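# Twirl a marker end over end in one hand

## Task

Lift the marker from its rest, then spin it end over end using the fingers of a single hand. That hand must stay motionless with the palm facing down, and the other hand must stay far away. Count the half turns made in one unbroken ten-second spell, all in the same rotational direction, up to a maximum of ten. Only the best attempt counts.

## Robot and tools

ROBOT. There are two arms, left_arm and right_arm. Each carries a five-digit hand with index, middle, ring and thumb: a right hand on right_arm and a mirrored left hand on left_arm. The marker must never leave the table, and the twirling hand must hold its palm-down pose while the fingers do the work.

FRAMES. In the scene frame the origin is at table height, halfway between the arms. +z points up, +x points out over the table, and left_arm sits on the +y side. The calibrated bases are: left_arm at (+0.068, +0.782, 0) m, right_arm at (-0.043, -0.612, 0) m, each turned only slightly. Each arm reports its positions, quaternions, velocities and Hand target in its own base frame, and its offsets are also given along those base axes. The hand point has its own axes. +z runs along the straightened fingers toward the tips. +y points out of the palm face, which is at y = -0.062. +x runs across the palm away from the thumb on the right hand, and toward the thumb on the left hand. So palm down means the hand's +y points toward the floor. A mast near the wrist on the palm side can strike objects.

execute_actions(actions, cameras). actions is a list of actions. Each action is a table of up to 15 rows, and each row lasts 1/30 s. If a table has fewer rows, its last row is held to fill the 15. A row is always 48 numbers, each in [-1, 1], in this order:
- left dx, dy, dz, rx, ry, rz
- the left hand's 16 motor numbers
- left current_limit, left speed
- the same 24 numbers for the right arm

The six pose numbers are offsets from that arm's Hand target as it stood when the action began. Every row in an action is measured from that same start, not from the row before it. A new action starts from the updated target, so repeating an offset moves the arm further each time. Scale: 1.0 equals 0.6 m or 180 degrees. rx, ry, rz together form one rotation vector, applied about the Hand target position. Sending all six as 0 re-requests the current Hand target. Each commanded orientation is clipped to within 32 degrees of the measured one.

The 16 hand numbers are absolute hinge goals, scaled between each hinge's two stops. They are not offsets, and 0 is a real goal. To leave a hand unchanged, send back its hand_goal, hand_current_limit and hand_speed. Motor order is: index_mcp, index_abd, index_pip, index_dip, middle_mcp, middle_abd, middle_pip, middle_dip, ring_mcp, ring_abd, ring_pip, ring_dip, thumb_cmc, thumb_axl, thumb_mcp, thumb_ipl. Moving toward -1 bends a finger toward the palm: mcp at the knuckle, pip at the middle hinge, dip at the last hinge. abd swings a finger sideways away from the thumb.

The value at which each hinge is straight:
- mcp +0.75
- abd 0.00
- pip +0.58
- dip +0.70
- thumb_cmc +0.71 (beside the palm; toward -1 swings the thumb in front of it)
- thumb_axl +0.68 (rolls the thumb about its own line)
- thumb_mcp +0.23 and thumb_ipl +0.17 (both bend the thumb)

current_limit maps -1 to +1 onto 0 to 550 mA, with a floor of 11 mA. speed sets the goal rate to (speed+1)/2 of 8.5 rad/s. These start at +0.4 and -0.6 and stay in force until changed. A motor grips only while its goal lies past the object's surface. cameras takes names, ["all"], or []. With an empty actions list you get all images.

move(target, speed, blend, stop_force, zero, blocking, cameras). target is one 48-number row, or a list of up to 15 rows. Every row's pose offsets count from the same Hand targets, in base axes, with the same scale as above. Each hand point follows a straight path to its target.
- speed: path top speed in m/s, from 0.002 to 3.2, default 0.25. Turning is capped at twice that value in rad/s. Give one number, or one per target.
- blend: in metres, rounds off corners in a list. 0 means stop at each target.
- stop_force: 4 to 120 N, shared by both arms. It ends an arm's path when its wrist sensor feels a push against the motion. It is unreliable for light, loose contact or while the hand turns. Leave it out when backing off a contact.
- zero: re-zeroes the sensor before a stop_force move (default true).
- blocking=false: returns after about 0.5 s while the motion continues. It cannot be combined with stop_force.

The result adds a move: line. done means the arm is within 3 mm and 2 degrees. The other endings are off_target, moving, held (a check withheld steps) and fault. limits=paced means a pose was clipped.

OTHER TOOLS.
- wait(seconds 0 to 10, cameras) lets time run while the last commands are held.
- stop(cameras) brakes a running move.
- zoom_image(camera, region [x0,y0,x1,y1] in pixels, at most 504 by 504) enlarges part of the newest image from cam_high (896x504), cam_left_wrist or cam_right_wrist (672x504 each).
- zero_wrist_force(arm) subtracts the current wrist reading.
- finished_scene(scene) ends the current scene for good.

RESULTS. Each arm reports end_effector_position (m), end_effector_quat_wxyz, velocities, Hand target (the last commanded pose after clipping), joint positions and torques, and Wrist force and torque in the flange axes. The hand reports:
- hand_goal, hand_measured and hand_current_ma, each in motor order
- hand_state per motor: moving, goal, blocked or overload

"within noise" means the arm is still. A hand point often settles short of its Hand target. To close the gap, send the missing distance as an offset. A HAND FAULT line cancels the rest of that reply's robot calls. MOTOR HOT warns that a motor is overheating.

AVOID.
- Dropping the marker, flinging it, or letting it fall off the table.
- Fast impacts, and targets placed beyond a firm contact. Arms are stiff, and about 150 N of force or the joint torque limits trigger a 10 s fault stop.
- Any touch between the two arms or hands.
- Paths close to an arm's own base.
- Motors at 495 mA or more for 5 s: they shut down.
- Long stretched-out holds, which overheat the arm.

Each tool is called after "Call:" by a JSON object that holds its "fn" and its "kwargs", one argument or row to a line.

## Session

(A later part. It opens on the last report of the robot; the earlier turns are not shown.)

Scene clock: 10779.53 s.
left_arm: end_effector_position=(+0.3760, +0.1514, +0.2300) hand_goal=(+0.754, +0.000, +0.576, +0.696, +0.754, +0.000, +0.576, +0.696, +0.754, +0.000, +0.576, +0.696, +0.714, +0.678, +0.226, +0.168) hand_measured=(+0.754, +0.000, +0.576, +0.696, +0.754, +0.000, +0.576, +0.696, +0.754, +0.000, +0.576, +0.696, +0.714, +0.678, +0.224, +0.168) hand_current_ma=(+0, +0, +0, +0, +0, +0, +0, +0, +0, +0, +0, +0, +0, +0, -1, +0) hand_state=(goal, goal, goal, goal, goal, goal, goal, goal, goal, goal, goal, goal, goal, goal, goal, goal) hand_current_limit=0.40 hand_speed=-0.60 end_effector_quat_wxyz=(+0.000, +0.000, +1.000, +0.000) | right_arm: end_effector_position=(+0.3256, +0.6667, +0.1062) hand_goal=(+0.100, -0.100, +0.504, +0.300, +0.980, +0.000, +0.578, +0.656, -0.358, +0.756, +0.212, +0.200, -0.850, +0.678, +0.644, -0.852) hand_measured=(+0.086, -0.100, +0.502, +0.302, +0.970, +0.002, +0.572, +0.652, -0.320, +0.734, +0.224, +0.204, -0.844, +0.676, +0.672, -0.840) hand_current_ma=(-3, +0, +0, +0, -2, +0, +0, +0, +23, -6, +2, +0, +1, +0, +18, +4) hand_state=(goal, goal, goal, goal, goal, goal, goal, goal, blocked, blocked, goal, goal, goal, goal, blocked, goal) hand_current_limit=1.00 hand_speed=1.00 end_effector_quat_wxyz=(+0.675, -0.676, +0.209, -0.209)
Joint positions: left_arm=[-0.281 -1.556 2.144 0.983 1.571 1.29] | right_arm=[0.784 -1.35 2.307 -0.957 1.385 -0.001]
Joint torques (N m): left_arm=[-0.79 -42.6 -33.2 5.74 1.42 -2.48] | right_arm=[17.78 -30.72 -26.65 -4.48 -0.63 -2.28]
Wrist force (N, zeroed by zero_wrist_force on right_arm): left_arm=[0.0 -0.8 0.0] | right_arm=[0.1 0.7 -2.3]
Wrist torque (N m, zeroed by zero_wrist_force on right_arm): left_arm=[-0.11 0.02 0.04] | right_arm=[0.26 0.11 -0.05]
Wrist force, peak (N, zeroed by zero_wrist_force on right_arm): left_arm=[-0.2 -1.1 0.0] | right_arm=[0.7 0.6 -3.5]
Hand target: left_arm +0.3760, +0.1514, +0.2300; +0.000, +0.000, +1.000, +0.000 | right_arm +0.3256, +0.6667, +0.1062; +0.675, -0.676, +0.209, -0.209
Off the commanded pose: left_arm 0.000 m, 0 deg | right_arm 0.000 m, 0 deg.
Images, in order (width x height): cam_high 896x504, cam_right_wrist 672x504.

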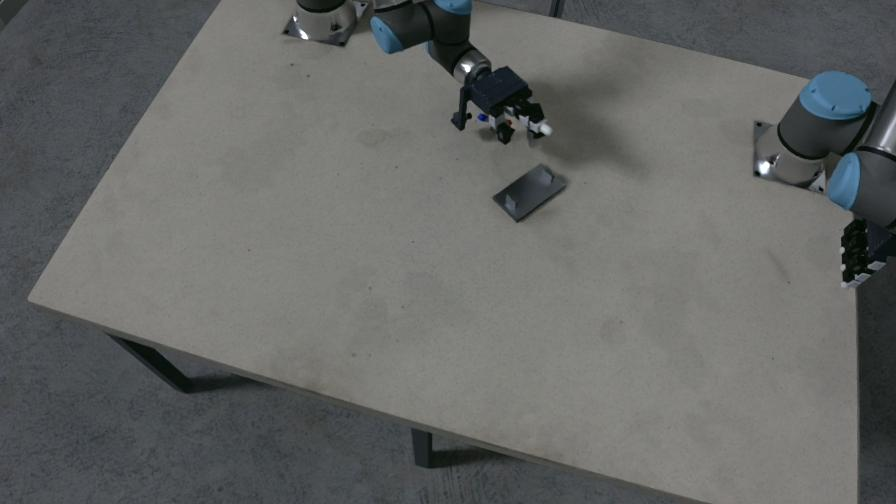

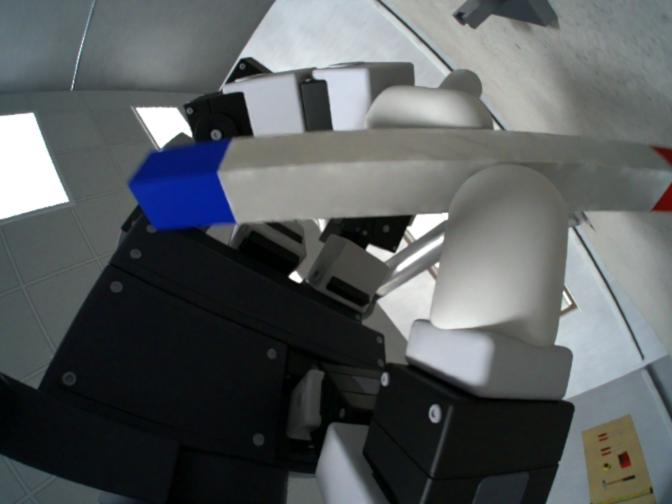

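Call:
{"fn": "finished_scene", "kwargs": {
  "scene": 1
}}

The scene is finished: the task was done.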